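# Close the white door from inside the room

## Task

From the room's inside, push or swing the white door closed until its latch catches and keeps it shut. Disturb nothing else, release the door so both grippers hold nothing, and back away. The robot must stay upright and level; falling or tilting means failure. Once everything has settled after you finish, neither arm (hands included) nor the lift may touch anything, and the base may touch no movable object such as a box, cart, lid, drawer or loose part; any such contact in that final second costs a penalty.

## Robot and tools

ROBOT. A LinearBot: a wheeled base that can drive forward, sideways or turn in place, with a column about 1.7 m tall. A carriage rides the column (lift_m) and carries two identical six-joint arms, left and right, each ending in a two-finger gripper. Arm bases sit about 0.57 m + lift_m above the floor, and carriage parts hang about 0.15 m under them. A hand reaches up to 0.78 m from its shoulder but only about 0.38 m below its arm base. The hand is about 0.16 m long and 0.1 m wide (0.14 m open), and the wrist camera sticks out 0.11 m to one side. Parked arm: joints 1 to 6 at 0, 0.05, 0.05, 1.45, 0, 0; robot then about 0.85 m wide, 0.65 m long. Cameras: carriage_camera (on the carriage, facing forward, tilted about 20 degrees down), left_wrist_camera and right_wrist_camera (looking out past each hand's fingertips).

FRAMES. All positions are in metres. Base frame: origin on the floor below the base centre, x forward, y left, z up. left_hand and right_hand in results are given in this frame, as the point between that hand's finger pads; quat_wxyz gives the hand's orientation, its z axis along the fingers and its y axis the opening direction. base_odometry uses the base frame as it was at scene start, heading in rad (left positive, -3.142 to 3.142); it counts wheel turns only, so slipping shows up as travel, and heading may drift a degree or two. Hand readings can be off, usually higher than the true hand, more at long reach.

move. One action per call. base: an object with exactly one key, each a relative offset from where the base last reported itself: translate_m (metres, forward positive, -2 to 2), strafe_m (metres, left positive, -2 to 2), rotate_rad (radians, counter-clockwise/left positive, -6.3 to 6.3). joints: an object of absolute targets keyed by joint name (not a list): lift_m 0 to 1 m; for each arm (prefix left_ or right_) joint1_rad -2.617 to 3.054 (swing about vertical, 0 forward, positive left), joint2_rad 0 to 3.141 (shoulder: 0 upper arm back and level, 1.57 upright, 3.14 forward level), joint3_rad 0 to 3.141 (elbow, 0 folded, 3.14 straight), joint4_rad -1.57 to 1.57 (wrist pitch, positive raises fingertips), joint5_rad -1.57 to 1.57 (wrist yaw, positive turns fingertips right), joint6_rad -2.094 to 2.094 (hand roll, positive clockwise seen from forearm), gripper_m 0 to 0.093 (pad gap in metres). Omitted joints keep their old targets. speeds: per-action top speeds by key: translate_m and strafe_m 0.02 to 0.5 m/s, rotate_rad 0.05 to 1.57 rad/s, lift_m 0.08 to 0.27 m/s (default 0.25); others default to the maximum. min_time_s 0.1 to 8 s sets a minimum duration for arm and gripper motions; too short makes them rush and overshoot, 2 or more keeps the hand path straighter. cameras: list of names or ["all"]; blocking true (default) waits for rest, false returns within about 0.5 s while motion continues. Unknown keys make a call invalid; out-of-range values are refused, and a refusal or unplanned stop cancels the rest of that reply's move, wait and finished_scene calls. A move with no action just reports state and images. Actions stop after about 14 s (time_out).

wait(seconds 0 to 10, cameras): lets time pass, returns state; returns early once running moves rest. stop(cameras): brakes all running motions; the base coasts a little first, and stopped arms may keep pressing. zoom_image(camera, region [x0,y0,x1,y1] pixels, top-left origin, at most 504 by 504) enlarges part of the newest image. read_manual(section "licences") only returns licence text. finished_scene(scene = current scene number) ends the scene irreversibly; make no further calls in that reply after ending the first scene.

RESULTS. base_status and joint_status per commanded motion: moving, done (base: wheels turned as asked, even with slip), off_target (rested short, may still push), contact_stop or time_out (target dropped, holds in place), not_followed (arm target withheld by the self-collision check), limit_stop_at_motor_heat. on_its_own lists uncommanded behaviour; held at shows a target. The move line gives done or the worst status. motor_effort is percent of maximum, bracket = peak in last action, with sizeable per-motor error. Joint torques: arm joints in order, N m, wrapping at ±28 for joints 1 to 3. Motor temperatures: per arm, joints then gripper. MOTOR HOT appears at 75 °C; at 100 °C that arm goes limp for 30 to 60 s (OVER-TEMPERATURE FAULT). Parking a hot arm cools it. A gripper on a firm object reads slightly off its width; to release, command a gap well above the reading.

TIMING. The scene keeps running while you think, so moving targets keep being pursued.

CAUTIONS. Do not tip the robot: risk rises with a high carriage, stretched or loaded arms, pushing or pulling, and abrupt stops. Never drive the base away while a hand grips something fixed like a shut door's handle, and never repeat such a drive after a contact_stop; a rising hand z with no command signals leaning. Arms have no contact stop and keep pressing when blocked, heating up; the base ignores arm contact. If pressed against something, back off about 0.2 m the way you came. Never let the arms collide or squeeze each other; to untangle withheld arms, resend one arm's current readings with joint1 turned away, then the other. With joint2 below 0.8, turning joint1 outward by 0.5 or more can hit the column. Don't slam the door, hit fixed things hard, or drop anything. Finish with hands open and clear, lift and arms touching nothing.

Each tool is called by a JSON object that holds its "name" and its "arguments", one argument or row to a line.

## Session

{"name": "move", "arguments": {

}}

Scene clock: 0.00 s.
Joint torques (N m): no reading
Motor temperatures (°C): left_arm=[31 34 39 31 28 30 27] | right_arm=[32 35 36 31 30 29 31]
base_odometry: x=+0.000 y=+0.000 heading=+0.000
base_status: not commanded
joint_positions: lift_m=+0.300 left_joint1_rad=-0.003 left_joint2_rad=+0.052 left_joint3_rad=+0.038 left_joint4_rad=+1.430 left_joint5_rad=-0.033 left_joint6_rad=+0.031 left_gripper_m=+0.09396 right_joint1_rad=+0.000 right_joint2_rad=+0.035 right_joint3_rad=+0.040 right_joint4_rad=+1.434 right_joint5_rad=-0.028 right_joint6_rad=-0.032 right_gripper_m=+0.09396
joint_status: not commanded
motor_effort: lift_m=+18 drive_wheels=+1
left_hand: x=+0.2553 y=+0.3028 z=+1.3095 quat_wxyz=(+0.997, -0.015, +0.077, +0.015) (m; base frame)
right_hand: x=+0.2486 y=-0.2923 z=+1.3103 quat_wxyz=(+0.998, -0.015, +0.066, -0.015) (m; base frame)
pictures: carriage_camera, left_wrist_camera, right_wrist_camera
Images, in order (width x height): carriage_camera 672x504, left_wrist_camera 672x504, right_wrist_camera 672x504.

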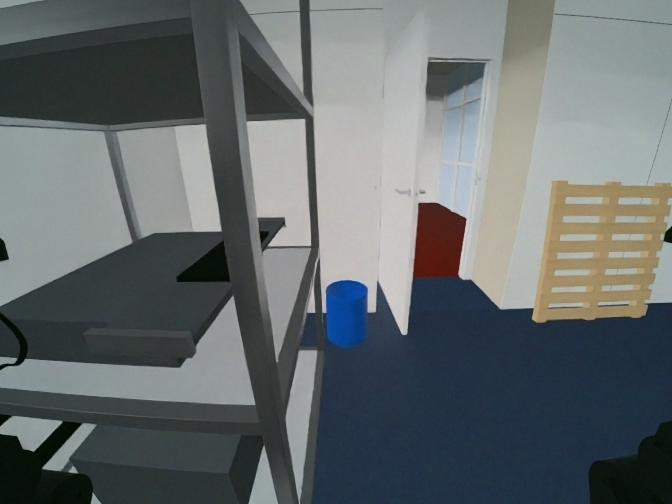

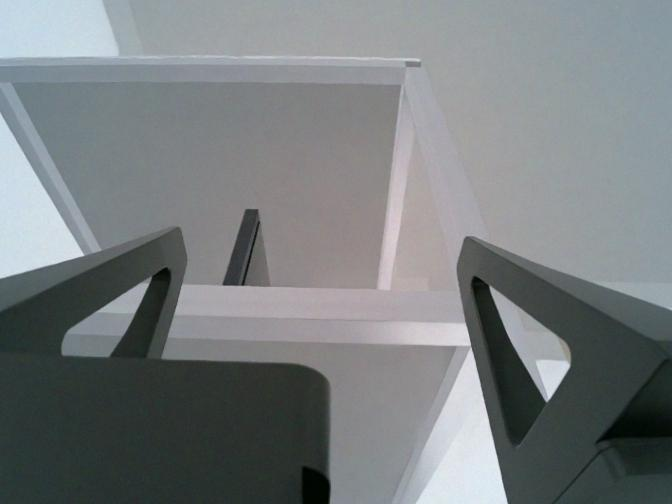

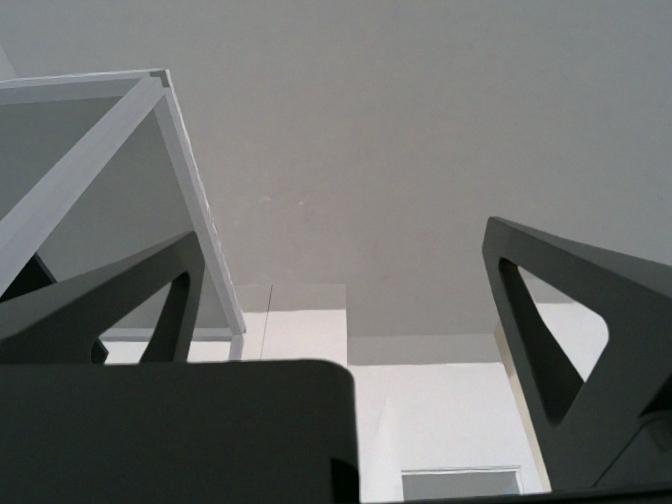

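{"name": "zoom_image", "arguments": {
  "camera": "carriage_camera",
  "region": [300, 0, 560, 360]
}}

{"name": "move", "arguments": {
  "base": {"strafe_m": -0.4},
  "speeds": {"strafe_m": 0.25},
  "cameras": ["carriage_camera"]
}}

Scaled by 1.400 from the camera's 672x504 image, which has a finer 960x720 frame.

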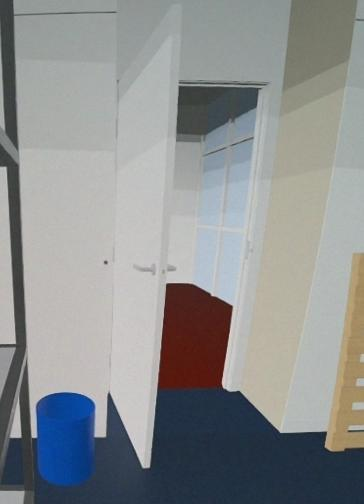

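Scene clock: 24.67 s.
Joint torques (N m): left_arm=[-0.31 3.97 5.67 -0.05 0.13 0.02] | right_arm=[0.02 3.88 6 -0.21 -0.06 -0.05]
move: done
base_odometry: x=+0.000 y=-0.400 heading=-0.001
base_status: done
joint_positions: lift_m=+0.300 left_joint1_rad=-0.003 left_joint2_rad=+0.052 left_joint3_rad=+0.038 left_joint4_rad=+1.430 left_joint5_rad=-0.033 left_joint6_rad=+0.031 left_gripper_m=+0.09396 right_joint1_rad=+0.000 right_joint2_rad=+0.035 right_joint3_rad=+0.040 right_joint4_rad=+1.434 right_joint5_rad=-0.028 right_joint6_rad=-0.032 right_gripper_m=+0.09396
joint_status: not commanded
motor_effort: lift_m=+18(18) drive_wheels=-3(15)
left_hand: x=+0.2553 y=+0.3028 z=+1.3095 quat_wxyz=(+0.997, -0.015, +0.077, +0.015) (m; base frame)
right_hand: x=+0.2486 y=-0.2923 z=+1.3103 quat_wxyz=(+0.998, -0.015, +0.066, -0.015) (m; base frame)
pictures: carriage_camera
Images, in order (width x height): carriage_camera 672x504.

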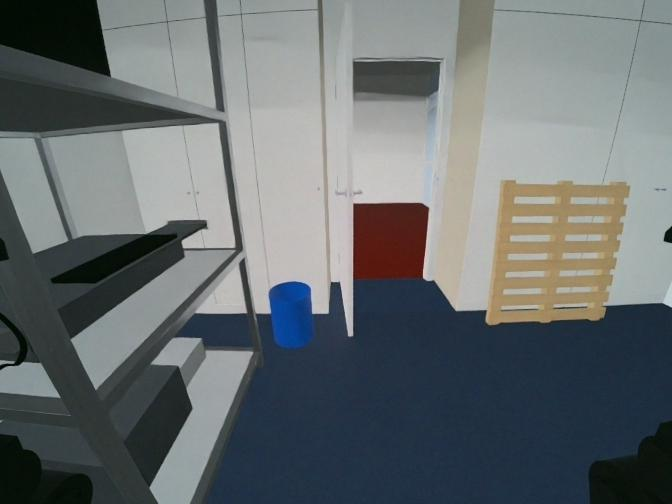

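{"name": "move", "arguments": {
  "base": {"strafe_m": -0.26},
  "joints": {"lift_m": 0.2, "left_joint1_rad": 0, "left_joint2_rad": 2.0, "left_joint3_rad": 2.0, "left_joint4_rad": 0, "left_joint5_rad": 0, "left_joint6_rad": 0, "left_gripper_m": 0},
  "min_time_s": 2.5,
  "cameras": ["all"]
}}

{"name": "move", "arguments": {
  "base": {"translate_m": 0.9},
  "cameras": ["all"]
}}

Scene clock: 96.20 s.
Joint torques (N m): left_arm=[0.14 -11.23 9.5 1.86 0.3 -0.08] | right_arm=[-0.14 3.86 5.91 -0.19 -0.05 -0.05]
move: done
base_odometry: x=-0.001 y=-0.660 heading=-0.001
base_status: done
joint_positions: lift_m=+0.200 left_joint1_rad=-0.004 left_joint2_rad=+1.991 left_joint3_rad=+1.971 left_joint4_rad=+0.011 left_joint5_rad=-0.015 left_joint6_rad=+0.012 left_gripper_m=+0.00067 right_joint1_rad=+0.001 right_joint2_rad=+0.035 right_joint3_rad=+0.040 right_joint4_rad=+1.434 right_joint5_rad=-0.028 right_joint6_rad=-0.032 right_gripper_m=+0.09396
joint_status: all done
motor_effort: lift_m=+18(20) drive_wheels=-3(20)
left_hand: x=+0.8369 y=+0.2975 z=+1.1880 quat_wxyz=(+0.704, +0.000, +0.710, +0.008) (m; base frame)
right_hand: x=+0.2486 y=-0.2923 z=+1.2103 quat_wxyz=(+0.998, -0.015, +0.066, -0.015) (m; base frame)
pictures: carriage_camera, left_wrist_camera, right_wrist_camera
Images, in order (width x height): carriage_camera 672x504, left_wrist_camera 672x504, right_wrist_camera 672x504.

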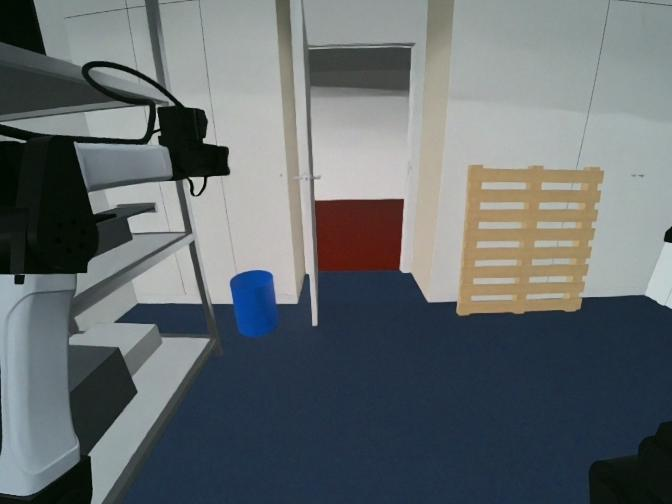

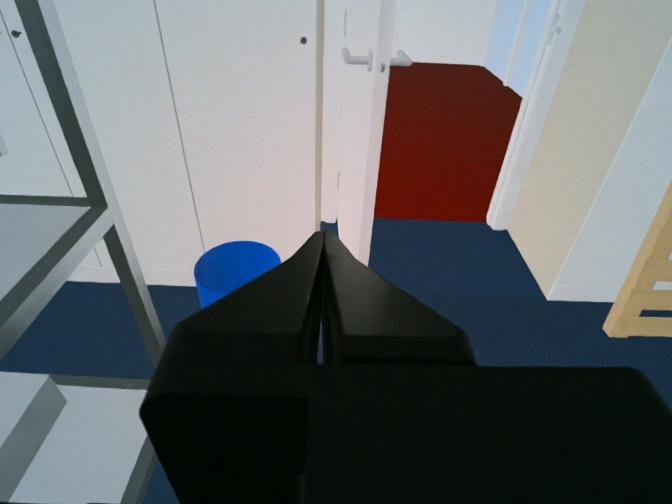

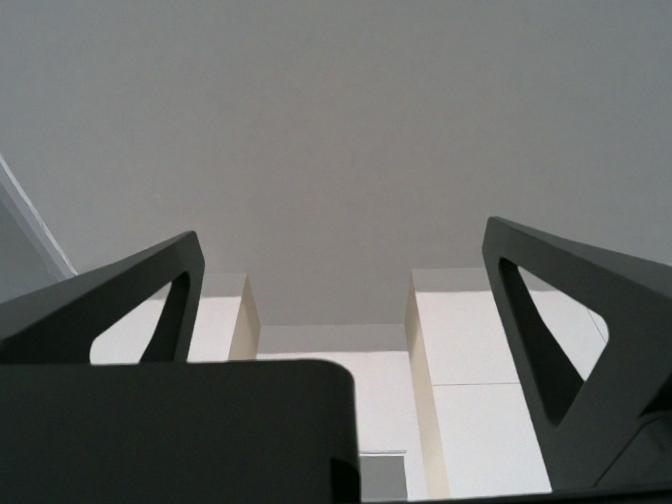

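Scene clock: 100.30 s.
Joint torques (N m): left_arm=[0.17 -11.73 9.43 1.93 0.27 -0.09] | right_arm=[-0.16 3.88 6 -0.19 -0.05 -0.05]
Motor temperatures (°C): left_arm=[31 37 44 32 28 30 27] | right_arm=[31 37 37 30 30 29 31]
move: done
base_odometry: x=+0.899 y=-0.662 heading=-0.002
base_status: done
joint_positions: lift_m=+0.200 left_joint1_rad=-0.004 left_joint2_rad=+1.994 left_joint3_rad=+1.972 left_joint4_rad=+0.002 left_joint5_rad=-0.015 left_joint6_rad=+0.012 left_gripper_m=+0.00067 right_joint1_rad=+0.001 right_joint2_rad=+0.035 right_joint3_rad=+0.040 right_joint4_rad=+1.432 right_joint5_rad=-0.028 right_joint6_rad=-0.032 right_gripper_m=+0.09396
joint_status: not commanded
motor_effort: lift_m=+18(18) drive_wheels=-2(18)
left_hand: x=+0.8377 y=+0.2974 z=+1.1845 quat_wxyz=(+0.700, +0.001, +0.714, +0.008) (m; base frame)
right_hand: x=+0.2490 y=-0.2923 z=+1.2102 quat_wxyz=(+0.998, -0.015, +0.066, -0.015) (m; base frame)
pictures: carriage_camera, left_wrist_camera, right_wrist_camera
Images, in order (width x height): carriage_camera 672x504, left_wrist_camera 672x504, right_wrist_camera 672x504.

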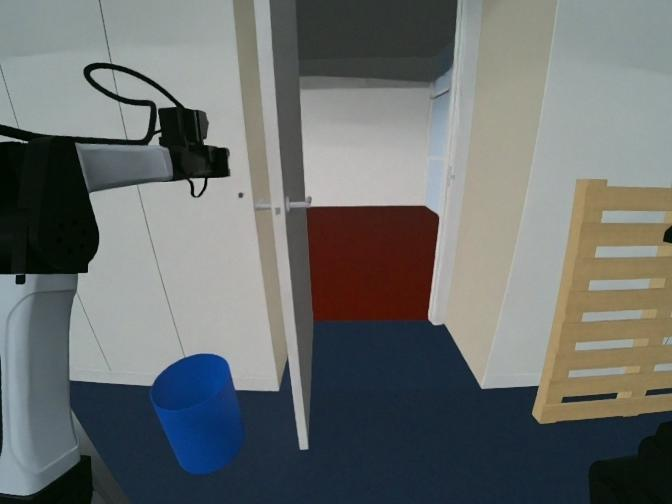

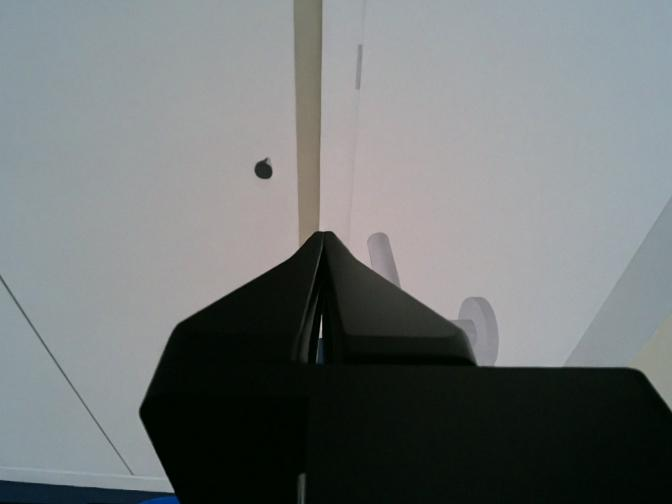

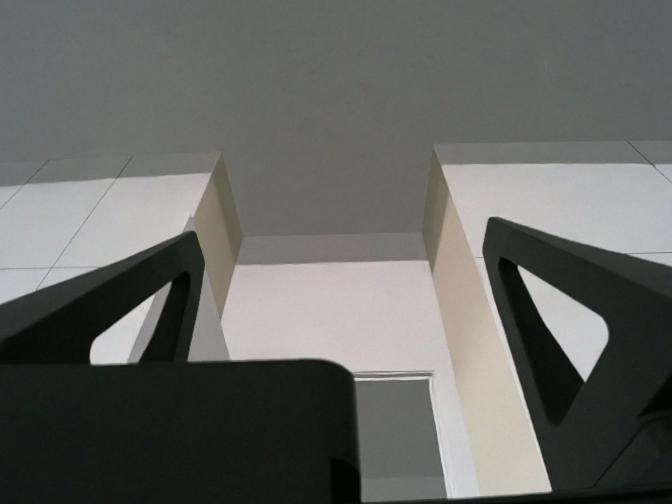

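{"name": "move", "arguments": {
  "base": {"translate_m": 0.27}
}}

{"name": "move", "arguments": {
  "base": {"strafe_m": -0.42},
  "speeds": {"strafe_m": 0.25},
  "cameras": ["carriage_camera", "left_wrist_camera"]
}}

Scene clock: 107.87 s.
Joint torques (N m): left_arm=[0.12 -11.99 9.14 1.97 0.3 -0.11] | right_arm=[-0.16 3.85 5.96 -0.12 -0.05 -0.03]
move: done
base_odometry: x=+1.169 y=-0.663 heading=-0.002
base_status: done
joint_positions: lift_m=+0.200 left_joint1_rad=-0.004 left_joint2_rad=+1.995 left_joint3_rad=+1.974 left_joint4_rad=+0.000 left_joint5_rad=-0.015 left_joint6_rad=+0.012 left_gripper_m=+0.00067 right_joint1_rad=+0.001 right_joint2_rad=+0.035 right_joint3_rad=+0.040 right_joint4_rad=+1.432 right_joint5_rad=-0.028 right_joint6_rad=-0.032 right_gripper_m=+0.09396
joint_status: not commanded
motor_effort: lift_m=+18(18) drive_wheels=+3(15)
left_hand: x=+0.8381 y=+0.2974 z=+1.1840 quat_wxyz=(+0.699, +0.001, +0.715, +0.008) (m; base frame)
right_hand: x=+0.2491 y=-0.2923 z=+1.2102 quat_wxyz=(+0.998, -0.015, +0.067, -0.015) (m; base frame)
pictures: none

Scene clock: 110.83 s.
Joint torques (N m): left_arm=[-0.18 -11.86 9.26 1.96 0.26 -0.01] | right_arm=[-0.12 3.86 5.96 -0.18 -0.06 -0.04]
move: done
base_odometry: x=+1.169 y=-1.083 heading=-0.002
base_status: done
joint_positions: lift_m=+0.200 left_joint1_rad=+0.001 left_joint2_rad=+1.995 left_joint3_rad=+1.974 left_joint4_rad=-0.001 left_joint5_rad=-0.013 left_joint6_rad=+0.005 left_gripper_m=+0.00066 right_joint1_rad=+0.001 right_joint2_rad=+0.035 right_joint3_rad=+0.040 right_joint4_rad=+1.432 right_joint5_rad=-0.028 right_joint6_rad=-0.032 right_gripper_m=+0.09396
joint_status: not commanded
motor_effort: lift_m=+18(19) drive_wheels=+1(15)
left_hand: x=+0.8381 y=+0.2998 z=+1.1837 quat_wxyz=(+0.699, -0.003, +0.715, +0.007) (m; base frame)
right_hand: x=+0.2491 y=-0.2923 z=+1.2102 quat_wxyz=(+0.998, -0.015, +0.067, -0.015) (m; base frame)
pictures: carriage_camera, left_wrist_camera
Images, in order (width x height): carriage_camera 672x504, left_wrist_camera 672x504.

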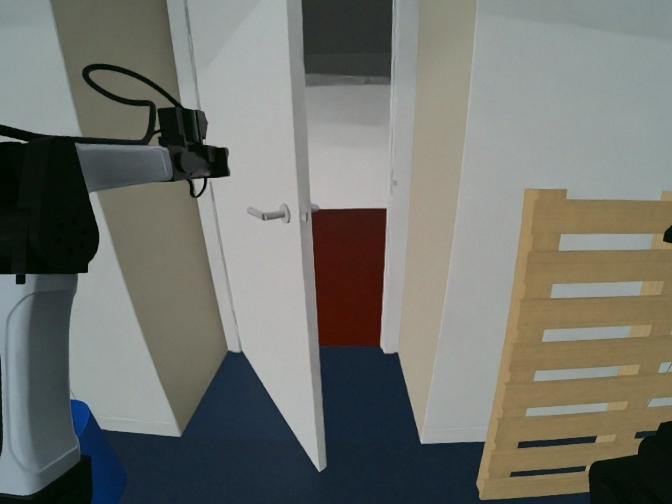

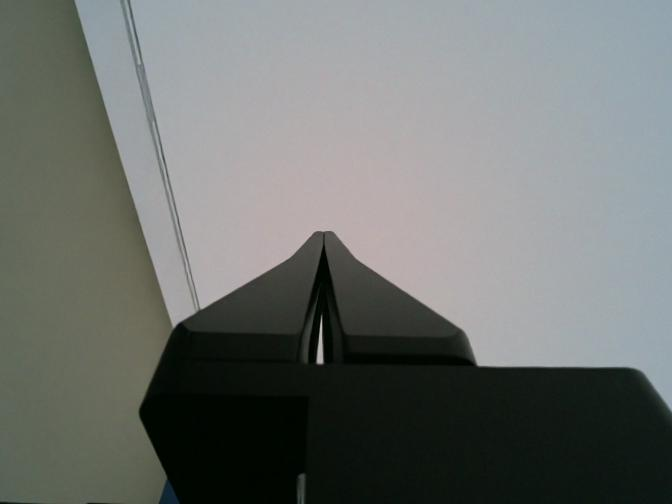

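{"name": "move", "arguments": {
  "base": {"translate_m": 0.3},
  "speeds": {"translate_m": 0.25}
}}

{"name": "move", "arguments": {
  "joints": {"left_joint1_rad": -0.45},
  "min_time_s": 1.5,
  "cameras": ["carriage_camera", "left_wrist_camera"]
}}

Scene clock: 118.57 s.
Joint torques (N m): left_arm=[-0.58 -11.96 9.17 2 0.26 -0.02] | right_arm=[-0.21 3.93 6.04 -0.16 -0.04 -0.05]
Motor temperatures (°C): left_arm=[31 42 47 36 28 30 28] | right_arm=[31 37 38 30 30 29 31]
move: done
base_odometry: x=+1.469 y=-1.083 heading=-0.002
base_status: done
joint_positions: lift_m=+0.200 left_joint1_rad=+0.003 left_joint2_rad=+1.997 left_joint3_rad=+1.975 left_joint4_rad=-0.004 left_joint5_rad=-0.016 left_joint6_rad=+0.005 left_gripper_m=+0.00066 right_joint1_rad=+0.001 right_joint2_rad=+0.035 right_joint3_rad=+0.040 right_joint4_rad=+1.432 right_joint5_rad=-0.028 right_joint6_rad=-0.032 right_gripper_m=+0.09396
joint_status: not commanded
motor_effort: lift_m=+18(19) drive_wheels=-2(13)
left_hand: x=+0.8383 y=+0.3019 z=+1.1830 quat_wxyz=(+0.698, -0.005, +0.716, +0.009) (m; base frame)
right_hand: x=+0.2491 y=-0.2923 z=+1.2102 quat_wxyz=(+0.998, -0.015, +0.067, -0.015) (m; base frame)
pictures: none

Scene clock: 120.37 s.
Joint torques (N m): left_arm=[-0.64 -11.9 9.18 2.01 0.28 -0.03] | right_arm=[-0.18 3.88 5.96 -0.17 -0.06 -0.04]
move: done
base_odometry: x=+1.469 y=-1.083 heading=-0.002
base_status: not commanded
joint_positions: lift_m=+0.200 left_joint1_rad=-0.444 left_joint2_rad=+1.997 left_joint3_rad=+1.975 left_joint4_rad=-0.005 left_joint5_rad=-0.015 left_joint6_rad=+0.005 left_gripper_m=+0.00066 right_joint1_rad=+0.001 right_joint2_rad=+0.035 right_joint3_rad=+0.040 right_joint4_rad=+1.432 right_joint5_rad=-0.028 right_joint6_rad=-0.032 right_gripper_m=+0.09396
joint_status: all done
motor_effort: lift_m=+18(18) drive_wheels=+5(5)
left_hand: x=+0.7790 y=+0.0319 z=+1.1827 quat_wxyz=(+0.682, +0.154, +0.700, -0.146) (m; base frame)
right_hand: x=+0.2491 y=-0.2923 z=+1.2102 quat_wxyz=(+0.998, -0.015, +0.067, -0.015) (m; base frame)
pictures: carriage_camera, left_wrist_camera
Images, in order (width x height): carriage_camera 672x504, left_wrist_camera 672x504.

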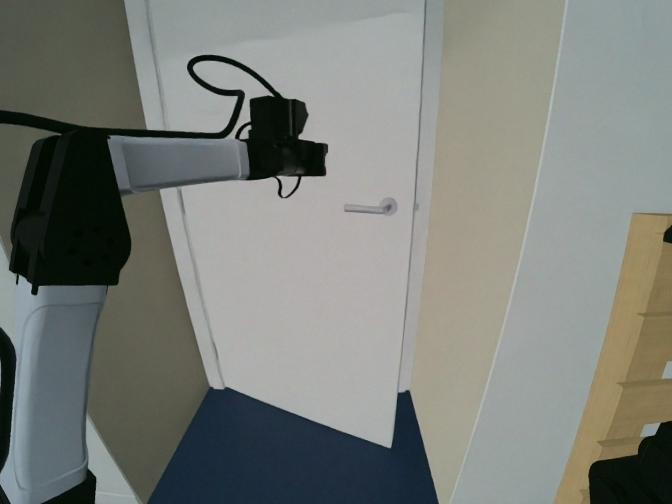

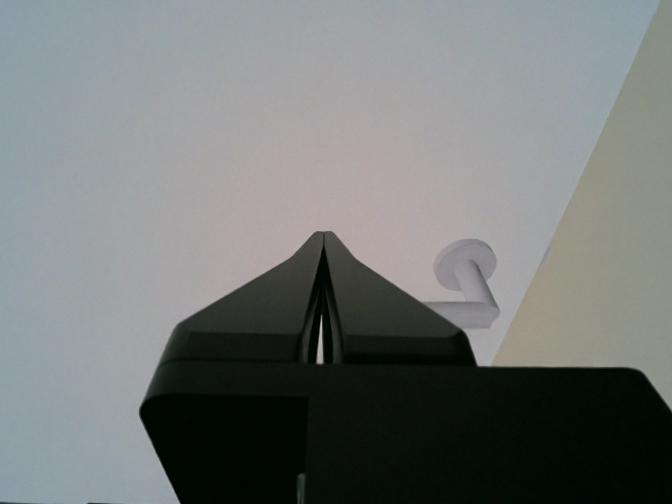

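{"name": "move", "arguments": {
  "base": {"strafe_m": 0.23},
  "joints": {"left_joint1_rad": 0, "left_joint2_rad": 0.05, "left_joint3_rad": 0.05, "left_joint4_rad": 1.45, "right_joint1_rad": 0, "right_joint2_rad": 2.0, "right_joint3_rad": 2.0, "right_joint4_rad": 0, "right_joint5_rad": 0, "right_joint6_rad": 0, "right_gripper_m": 0},
  "min_time_s": 2
}}

{"name": "move", "arguments": {
  "base": {"translate_m": 0.4},
  "speeds": {"translate_m": 0.2},
  "cameras": ["carriage_camera", "right_wrist_camera"]
}}

Scene clock: 136.17 s.
Joint torques (N m): left_arm=[0.34 3.03 4.57 0.09 0.21 0.01] | right_arm=[-0.25 -10.5 10.56 2.15 0.04 0.05]
move: done
base_odometry: x=+1.469 y=-0.853 heading=-0.003
base_status: done
joint_positions: lift_m=+0.200 left_joint1_rad=-0.006 left_joint2_rad=+0.057 left_joint3_rad=+0.057 left_joint4_rad=+1.434 left_joint5_rad=-0.011 left_joint6_rad=+0.005 left_gripper_m=+0.00066 right_joint1_rad=+0.001 right_joint2_rad=+1.989 right_joint3_rad=+1.972 right_joint4_rad=+0.011 right_joint5_rad=-0.012 right_joint6_rad=-0.008 right_gripper_m=+0.00010
joint_status: all done
motor_effort: lift_m=+18(18) drive_wheels=-1(14)
left_hand: x=+0.2508 y=+0.2989 z=+1.2148 quat_wxyz=(+0.998, -0.005, +0.069, +0.000) (m; base frame)
right_hand: x=+0.8364 y=-0.2943 z=+1.1897 quat_wxyz=(+0.705, -0.008, +0.709, +0.002) (m; base frame)
pictures: none

Scene clock: 139.27 s.
Joint torques (N m): left_arm=[0.25 3.34 4.75 -0.02 0.25 -0.04] | right_arm=[-0.55 6.12 8.39 6.51 0 0.03]
move: done
base_odometry: x=+1.869 y=-0.854 heading=-0.003
base_status: done
joint_positions: lift_m=+0.200 left_joint1_rad=-0.006 left_joint2_rad=+0.057 left_joint3_rad=+0.054 left_joint4_rad=+1.442 left_joint5_rad=-0.011 left_joint6_rad=+0.005 left_gripper_m=+0.00066 right_joint1_rad=+0.004 right_joint2_rad=+1.822 right_joint3_rad=+1.991 right_joint4_rad=-0.388 right_joint5_rad=-0.006 right_joint6_rad=-0.006 right_gripper_m=+0.00010
joint_status: not commanded
motor_effort: lift_m=+19(19) drive_wheels=+10(16)
left_hand: x=+0.2491 y=+0.2989 z=+1.2143 quat_wxyz=(+0.998, -0.005, +0.065, +0.000) (m; base frame)
right_hand: x=+0.7742 y=-0.2938 z=+1.1962 quat_wxyz=(+0.626, -0.006, +0.780, +0.002) (m; base frame)
pictures: carriage_camera, right_wrist_camera
Images, in order (width x height): carriage_camera 672x504, right_wrist_camera 672x504.

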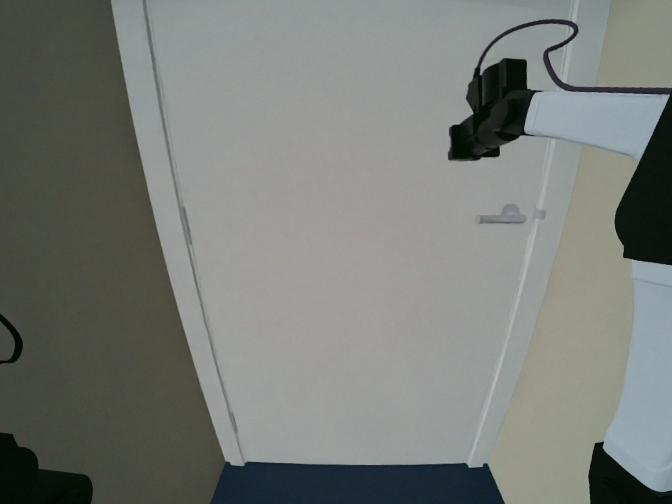

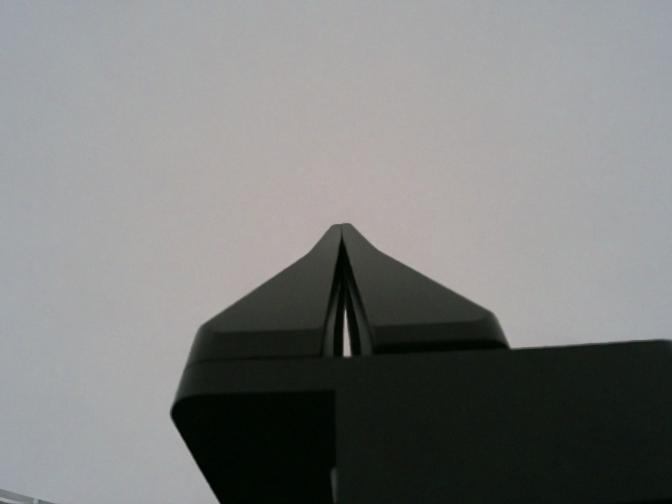

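{"name": "zoom_image", "arguments": {
  "camera": "carriage_camera",
  "region": [440, 120, 640, 300]
}}

{"name": "move", "arguments": {
  "base": {"translate_m": -0.3},
  "cameras": ["carriage_camera", "right_wrist_camera"]
}}

Scaled by 2.520 from the camera's 672x504 image, which has a finer 960x720 frame.

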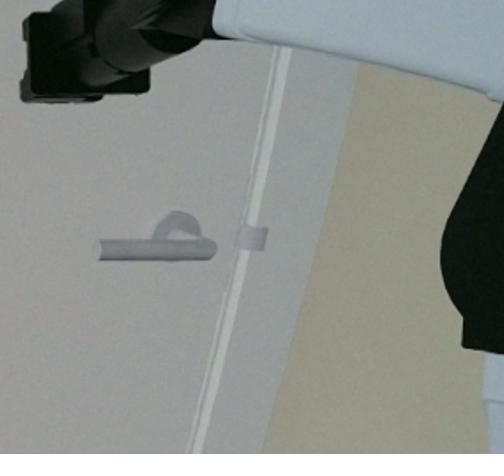

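Scene clock: 145.83 s.
Joint torques (N m): left_arm=[0.38 3.33 4.75 -0.02 0.26 0.02] | right_arm=[-0.35 -11.88 8.95 2.25 -0.02 0.04]
Motor temperatures (°C): left_arm=[31 43 47 35 28 30 28] | right_arm=[31 38 39 44 30 29 31]
move: done
base_odometry: x=+1.569 y=-0.853 heading=-0.003
base_status: done
joint_positions: lift_m=+0.200 left_joint1_rad=-0.006 left_joint2_rad=+0.056 left_joint3_rad=+0.054 left_joint4_rad=+1.446 left_joint5_rad=-0.011 left_joint6_rad=+0.005 left_gripper_m=+0.00066 right_joint1_rad=+0.002 right_joint2_rad=+2.004 right_joint3_rad=+1.991 right_joint4_rad=-0.005 right_joint5_rad=-0.006 right_joint6_rad=-0.006 right_gripper_m=+0.00010
joint_status: not commanded
motor_effort: lift_m=+18(19) drive_wheels=+0(12)
left_hand: x=+0.2478 y=+0.2988 z=+1.2145 quat_wxyz=(+0.998, -0.005, +0.063, +0.000) (m; base frame)
right_hand: x=+0.8396 y=-0.2948 z=+1.1858 quat_wxyz=(+0.700, -0.005, +0.714, +0.001) (m; base frame)
pictures: carriage_camera, right_wrist_camera
Images, in order (width x height): carriage_camera 672x504, right_wrist_camera 672x504.

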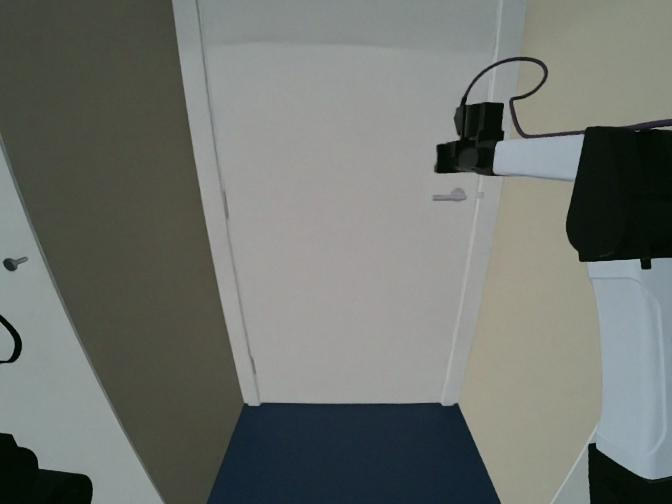

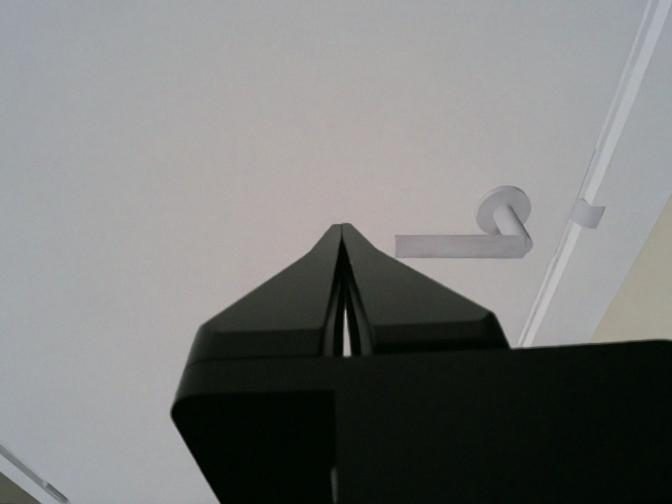

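{"name": "finished_scene", "arguments": {
  "scene": 1
}}

The scene is finished: the task was done.


## Next scene

The same job, from a new start.

{"name": "move", "arguments": {
  "cameras": ["carriage_camera"]
}}

Scene clock: 0.00 s.
Joint torques (N m): no reading
Motor temperatures (°C): left_arm=[30 32 36 29 27 30 27] | right_arm=[31 32 33 29 29 29 31]
base_odometry: x=+0.000 y=+0.000 heading=+0.000
base_status: not commanded
joint_positions: lift_m=+0.300 left_joint1_rad=-0.004 left_joint2_rad=+0.043 left_joint3_rad=+0.038 left_joint4_rad=+1.478 left_joint5_rad=-0.003 left_joint6_rad=-0.042 left_gripper_m=+0.09396 right_joint1_rad=-0.020 right_joint2_rad=+0.054 right_joint3_rad=+0.039 right_joint4_rad=+1.497 right_joint5_rad=+0.020 right_joint6_rad=+0.048 right_gripper_m=+0.09396
joint_status: not commanded
motor_effort: lift_m=+18 drive_wheels=+0
left_hand: x=+0.2411 y=+0.2976 z=+1.3111 quat_wxyz=(+0.999, -0.002, +0.049, -0.023) (m; base frame)
right_hand: x=+0.2395 y=-0.3011 z=+1.3116 quat_wxyz=(+0.999, +0.011, +0.044, +0.013) (m; base frame)
pictures: carriage_camera
Images, in order (width x height): carriage_camera 672x504.

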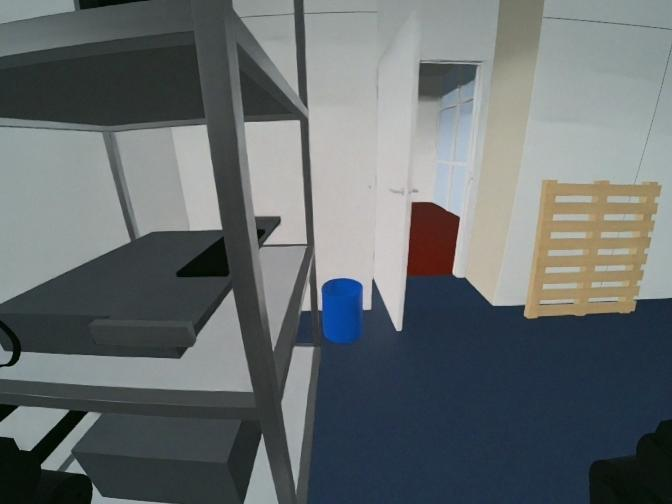

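{"name": "move", "arguments": {
  "base": {"strafe_m": -0.64},
  "joints": {"lift_m": 0.2, "left_gripper_m": 0, "right_gripper_m": 0}
}}

{"name": "move", "arguments": {
  "base": {"translate_m": 1.2},
  "joints": {"left_joint1_rad": 0, "left_joint2_rad": 2.0, "left_joint3_rad": 2.0, "left_joint4_rad": 0, "left_joint5_rad": 0, "left_joint6_rad": 0},
  "min_time_s": 2,
  "cameras": ["carriage_camera", "left_wrist_camera"]
}}

Scene clock: 17.30 s.
Joint torques (N m): left_arm=[-0.18 3.92 5.49 -0.19 0.09 0.02] | right_arm=[-0.09 3.95 5.79 -0.28 -0.11 -0.05]
move: done
base_odometry: x=-0.001 y=-0.640 heading=-0.001
base_status: done
joint_positions: lift_m=+0.200 left_joint1_rad=-0.003 left_joint2_rad=+0.043 left_joint3_rad=+0.038 left_joint4_rad=+1.478 left_joint5_rad=-0.003 left_joint6_rad=-0.042 left_gripper_m=+0.00066 right_joint1_rad=-0.019 right_joint2_rad=+0.054 right_joint3_rad=+0.039 right_joint4_rad=+1.497 right_joint5_rad=+0.020 right_joint6_rad=+0.048 right_gripper_m=+0.00010
joint_status: all done
motor_effort: lift_m=+19(20) drive_wheels=-3(20)
left_hand: x=+0.2411 y=+0.2976 z=+1.2110 quat_wxyz=(+0.999, -0.002, +0.049, -0.022) (m; base frame)
right_hand: x=+0.2395 y=-0.3011 z=+1.2115 quat_wxyz=(+0.999, +0.011, +0.044, +0.014) (m; base frame)
pictures: none

Scene clock: 22.07 s.
Joint torques (N m): left_arm=[0.2 -11.44 9.55 1.85 0.14 0.15] | right_arm=[-0.16 4.03 5.76 -0.29 -0.09 -0.06]
move: done
base_odometry: x=+1.199 y=-0.642 heading=-0.001
base_status: done
joint_positions: lift_m=+0.200 left_joint1_rad=-0.003 left_joint2_rad=+1.993 left_joint3_rad=+1.972 left_joint4_rad=+0.007 left_joint5_rad=-0.003 left_joint6_rad=-0.011 left_gripper_m=+0.00066 right_joint1_rad=-0.019 right_joint2_rad=+0.054 right_joint3_rad=+0.039 right_joint4_rad=+1.497 right_joint5_rad=+0.020 right_joint6_rad=+0.048 right_gripper_m=+0.00010
joint_status: all done
motor_effort: lift_m=+18(19) drive_wheels=+0(14)
left_hand: x=+0.8374 y=+0.2956 z=+1.1865 quat_wxyz=(+0.702, -0.004, +0.712, -0.004) (m; base frame)
right_hand: x=+0.2395 y=-0.3011 z=+1.2116 quat_wxyz=(+0.999, +0.011, +0.044, +0.014) (m; base frame)
pictures: carriage_camera, left_wrist_camera
Images, in order (width x height): carriage_camera 672x504, left_wrist_camera 672x504.

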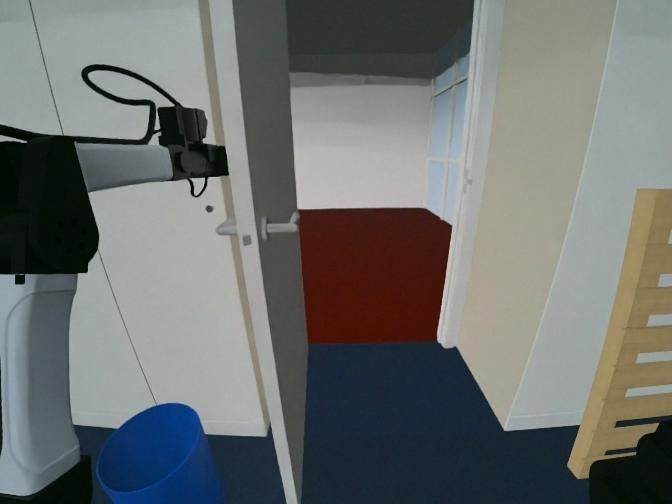

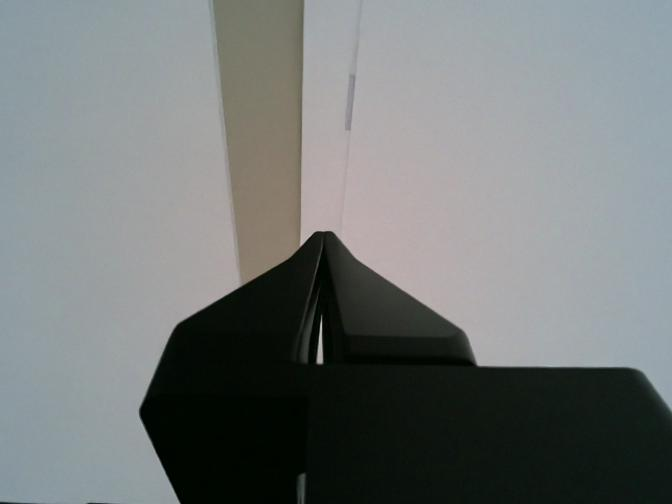

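{"name": "move", "arguments": {
  "base": {"strafe_m": -0.43},
  "speeds": {"strafe_m": 0.3}
}}

{"name": "move", "arguments": {
  "base": {"translate_m": 0.31},
  "joints": {"left_joint1_rad": -0.45},
  "speeds": {"translate_m": 0.25},
  "min_time_s": 2,
  "cameras": ["carriage_camera"]
}}

Scene clock: 36.90 s.
Joint torques (N m): left_arm=[0.01 -11.44 9.55 1.91 0.25 0.04] | right_arm=[-0.21 4 5.72 -0.3 -0.09 -0.04]
Motor temperatures (°C): left_arm=[30 37 40 32 27 30 28] | right_arm=[31 33 35 29 29 29 31]
move: done
base_odometry: x=+1.199 y=-1.072 heading=-0.001
base_status: done
joint_positions: lift_m=+0.200 left_joint1_rad=-0.001 left_joint2_rad=+1.993 left_joint3_rad=+1.972 left_joint4_rad=+0.006 left_joint5_rad=-0.013 left_joint6_rad=+0.000 left_gripper_m=+0.00065 right_joint1_rad=-0.019 right_joint2_rad=+0.054 right_joint3_rad=+0.039 right_joint4_rad=+1.497 right_joint5_rad=+0.020 right_joint6_rad=+0.048 right_gripper_m=+0.00010
joint_status: not commanded
motor_effort: lift_m=+18(18) drive_wheels=+1(15)
left_hand: x=+0.8374 y=+0.2985 z=+1.1864 quat_wxyz=(+0.702, -0.004, +0.712, +0.004) (m; base frame)
right_hand: x=+0.2395 y=-0.3011 z=+1.2116 quat_wxyz=(+0.999, +0.011, +0.044, +0.014) (m; base frame)
pictures: none

Scene clock: 39.43 s.
Joint torques (N m): left_arm=[-0.69 -11.19 8.66 2.05 0.28 0.05] | right_arm=[-0.18 4.01 5.78 -0.3 -0.1 -0.05]
move: done
base_odometry: x=+1.509 y=-1.072 heading=-0.001
base_status: done
joint_positions: lift_m=+0.200 left_joint1_rad=-0.442 left_joint2_rad=+1.992 left_joint3_rad=+1.982 left_joint4_rad=-0.007 left_joint5_rad=-0.014 left_joint6_rad=+0.000 left_gripper_m=+0.00064 right_joint1_rad=-0.019 right_joint2_rad=+0.054 right_joint3_rad=+0.039 right_joint4_rad=+1.498 right_joint5_rad=+0.020 right_joint6_rad=+0.048 right_gripper_m=+0.00010
joint_status: all done
motor_effort: lift_m=+18(18) drive_wheels=-1(14)
left_hand: x=+0.7778 y=+0.0336 z=+1.1888 quat_wxyz=(+0.685, +0.152, +0.697, -0.149) (m; base frame)
right_hand: x=+0.2394 y=-0.3011 z=+1.2116 quat_wxyz=(+0.999, +0.011, +0.044, +0.014) (m; base frame)
pictures: carriage_camera
Images, in order (width x height): carriage_camera 672x504.

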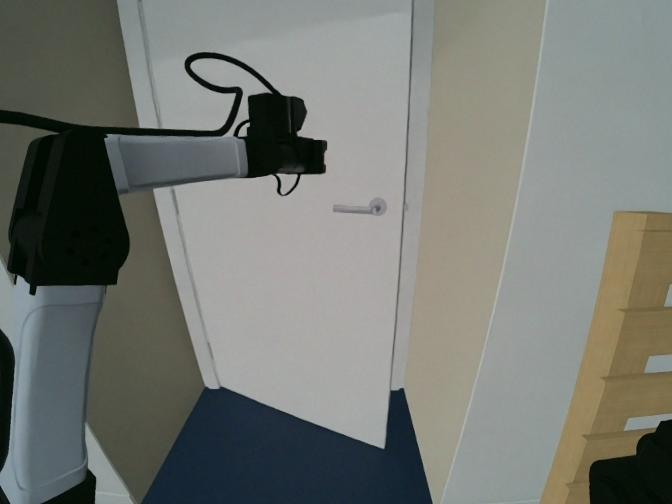

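{"name": "move", "arguments": {
  "base": {"strafe_m": 0.23},
  "joints": {"left_joint1_rad": 0, "left_joint2_rad": 0.05, "left_joint3_rad": 0.05, "left_joint4_rad": 1.45, "right_joint1_rad": 0, "right_joint2_rad": 2.0, "right_joint3_rad": 2.0, "right_joint4_rad": 0, "right_joint5_rad": 0, "right_joint6_rad": 0},
  "min_time_s": 1.6
}}

{"name": "move", "arguments": {
  "base": {"translate_m": 0.41},
  "speeds": {"translate_m": 0.25}
}}

{"name": "move", "arguments": {
  "base": {"translate_m": -0.25},
  "cameras": ["carriage_camera", "right_wrist_camera"]
}}

Scene clock: 46.63 s.
Joint torques (N m): left_arm=[0.49 3.15 4.52 0.09 0.17 0.03] | right_arm=[0.51 -11.1 10.41 2.23 -0.18 -0.12]
move: done
base_odometry: x=+1.510 y=-0.842 heading=-0.001
base_status: done
joint_positions: lift_m=+0.200 left_joint1_rad=-0.008 left_joint2_rad=+0.057 left_joint3_rad=+0.057 left_joint4_rad=+1.434 left_joint5_rad=-0.009 left_joint6_rad=+0.000 left_gripper_m=+0.00064 right_joint1_rad=-0.006 right_joint2_rad=+1.994 right_joint3_rad=+1.972 right_joint4_rad=+0.010 right_joint5_rad=+0.011 right_joint6_rad=+0.008 right_gripper_m=+0.00010
joint_status: all done
motor_effort: lift_m=+17(18) drive_wheels=-1(13)
left_hand: x=+0.2502 y=+0.2985 z=+1.2150 quat_wxyz=(+0.998, -0.004, +0.068, -0.004) (m; base frame)
right_hand: x=+0.8378 y=-0.3030 z=+1.1864 quat_wxyz=(+0.703, +0.009, +0.711, -0.003) (m; base frame)
pictures: none

Scene clock: 49.57 s.
Joint torques (N m): left_arm=[0.51 3.22 4.55 -0.03 0.2 0.01] | right_arm=[-0.54 6 8.32 6.66 0.01 -0.13]
move: done
base_odometry: x=+1.919 y=-0.842 heading=-0.002
base_status: done
joint_positions: lift_m=+0.200 left_joint1_rad=-0.008 left_joint2_rad=+0.057 left_joint3_rad=+0.056 left_joint4_rad=+1.444 left_joint5_rad=-0.009 left_joint6_rad=+0.000 left_gripper_m=+0.00064 right_joint1_rad=+0.006 right_joint2_rad=+1.822 right_joint3_rad=+1.989 right_joint4_rad=-0.398 right_joint5_rad=-0.008 right_joint6_rad=+0.007 right_gripper_m=+0.00009
joint_status: not commanded
motor_effort: lift_m=+18(19) drive_wheels=+14(17)
left_hand: x=+0.2482 y=+0.2984 z=+1.2148 quat_wxyz=(+0.998, -0.004, +0.064, -0.004) (m; base frame)
right_hand: x=+0.7737 y=-0.2927 z=+1.1932 quat_wxyz=(+0.621, -0.002, +0.784, +0.007) (m; base frame)
pictures: none

Scene clock: 51.87 s.
Joint torques (N m): left_arm=[0.51 3.18 4.71 -0.06 0.2 0.02] | right_arm=[-0.65 -12.29 8.81 2.37 -0.01 -0.11]
Motor temperatures (°C): left_arm=[30 38 41 33 28 30 28] | right_arm=[31 35 36 34 29 29 31]
move: done
base_odometry: x=+1.669 y=-0.842 heading=-0.002
base_status: done
joint_positions: lift_m=+0.200 left_joint1_rad=-0.008 left_joint2_rad=+0.057 left_joint3_rad=+0.056 left_joint4_rad=+1.444 left_joint5_rad=-0.008 left_joint6_rad=+0.000 left_gripper_m=+0.00064 right_joint1_rad=+0.005 right_joint2_rad=+2.006 right_joint3_rad=+1.989 right_joint4_rad=-0.010 right_joint5_rad=-0.007 right_joint6_rad=+0.007 right_gripper_m=+0.00009
joint_status: not commanded
motor_effort: lift_m=+18(19) drive_wheels=+1(10)
left_hand: x=+0.2481 y=+0.2983 z=+1.2148 quat_wxyz=(+0.998, -0.004, +0.064, -0.004) (m; base frame)
right_hand: x=+0.8404 y=-0.2930 z=+1.1826 quat_wxyz=(+0.698, -0.002, +0.716, +0.007) (m; base frame)
pictures: carriage_camera, right_wrist_camera
Images, in order (width x height): carriage_camera 672x504, right_wrist_camera 672x504.

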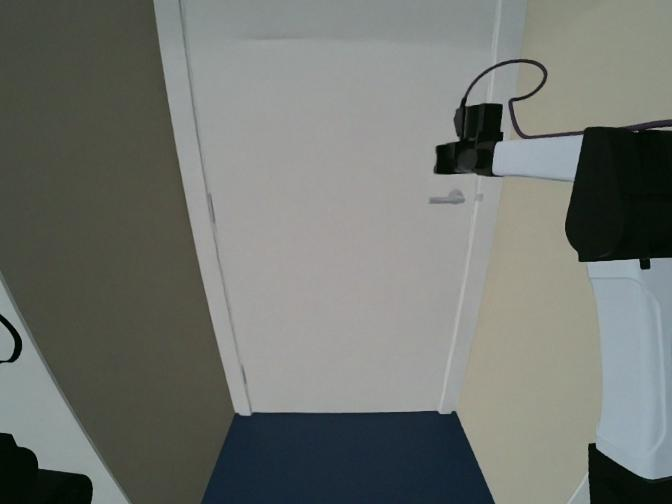

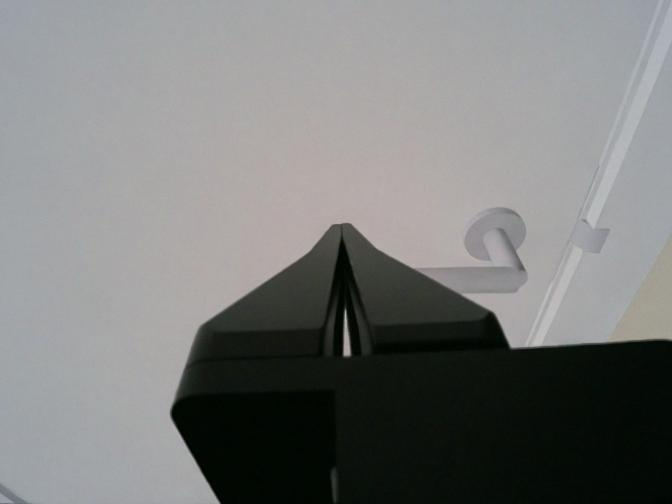

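{"name": "finished_scene", "arguments": {
  "scene": 2
}}

The scene is finished: the task was done.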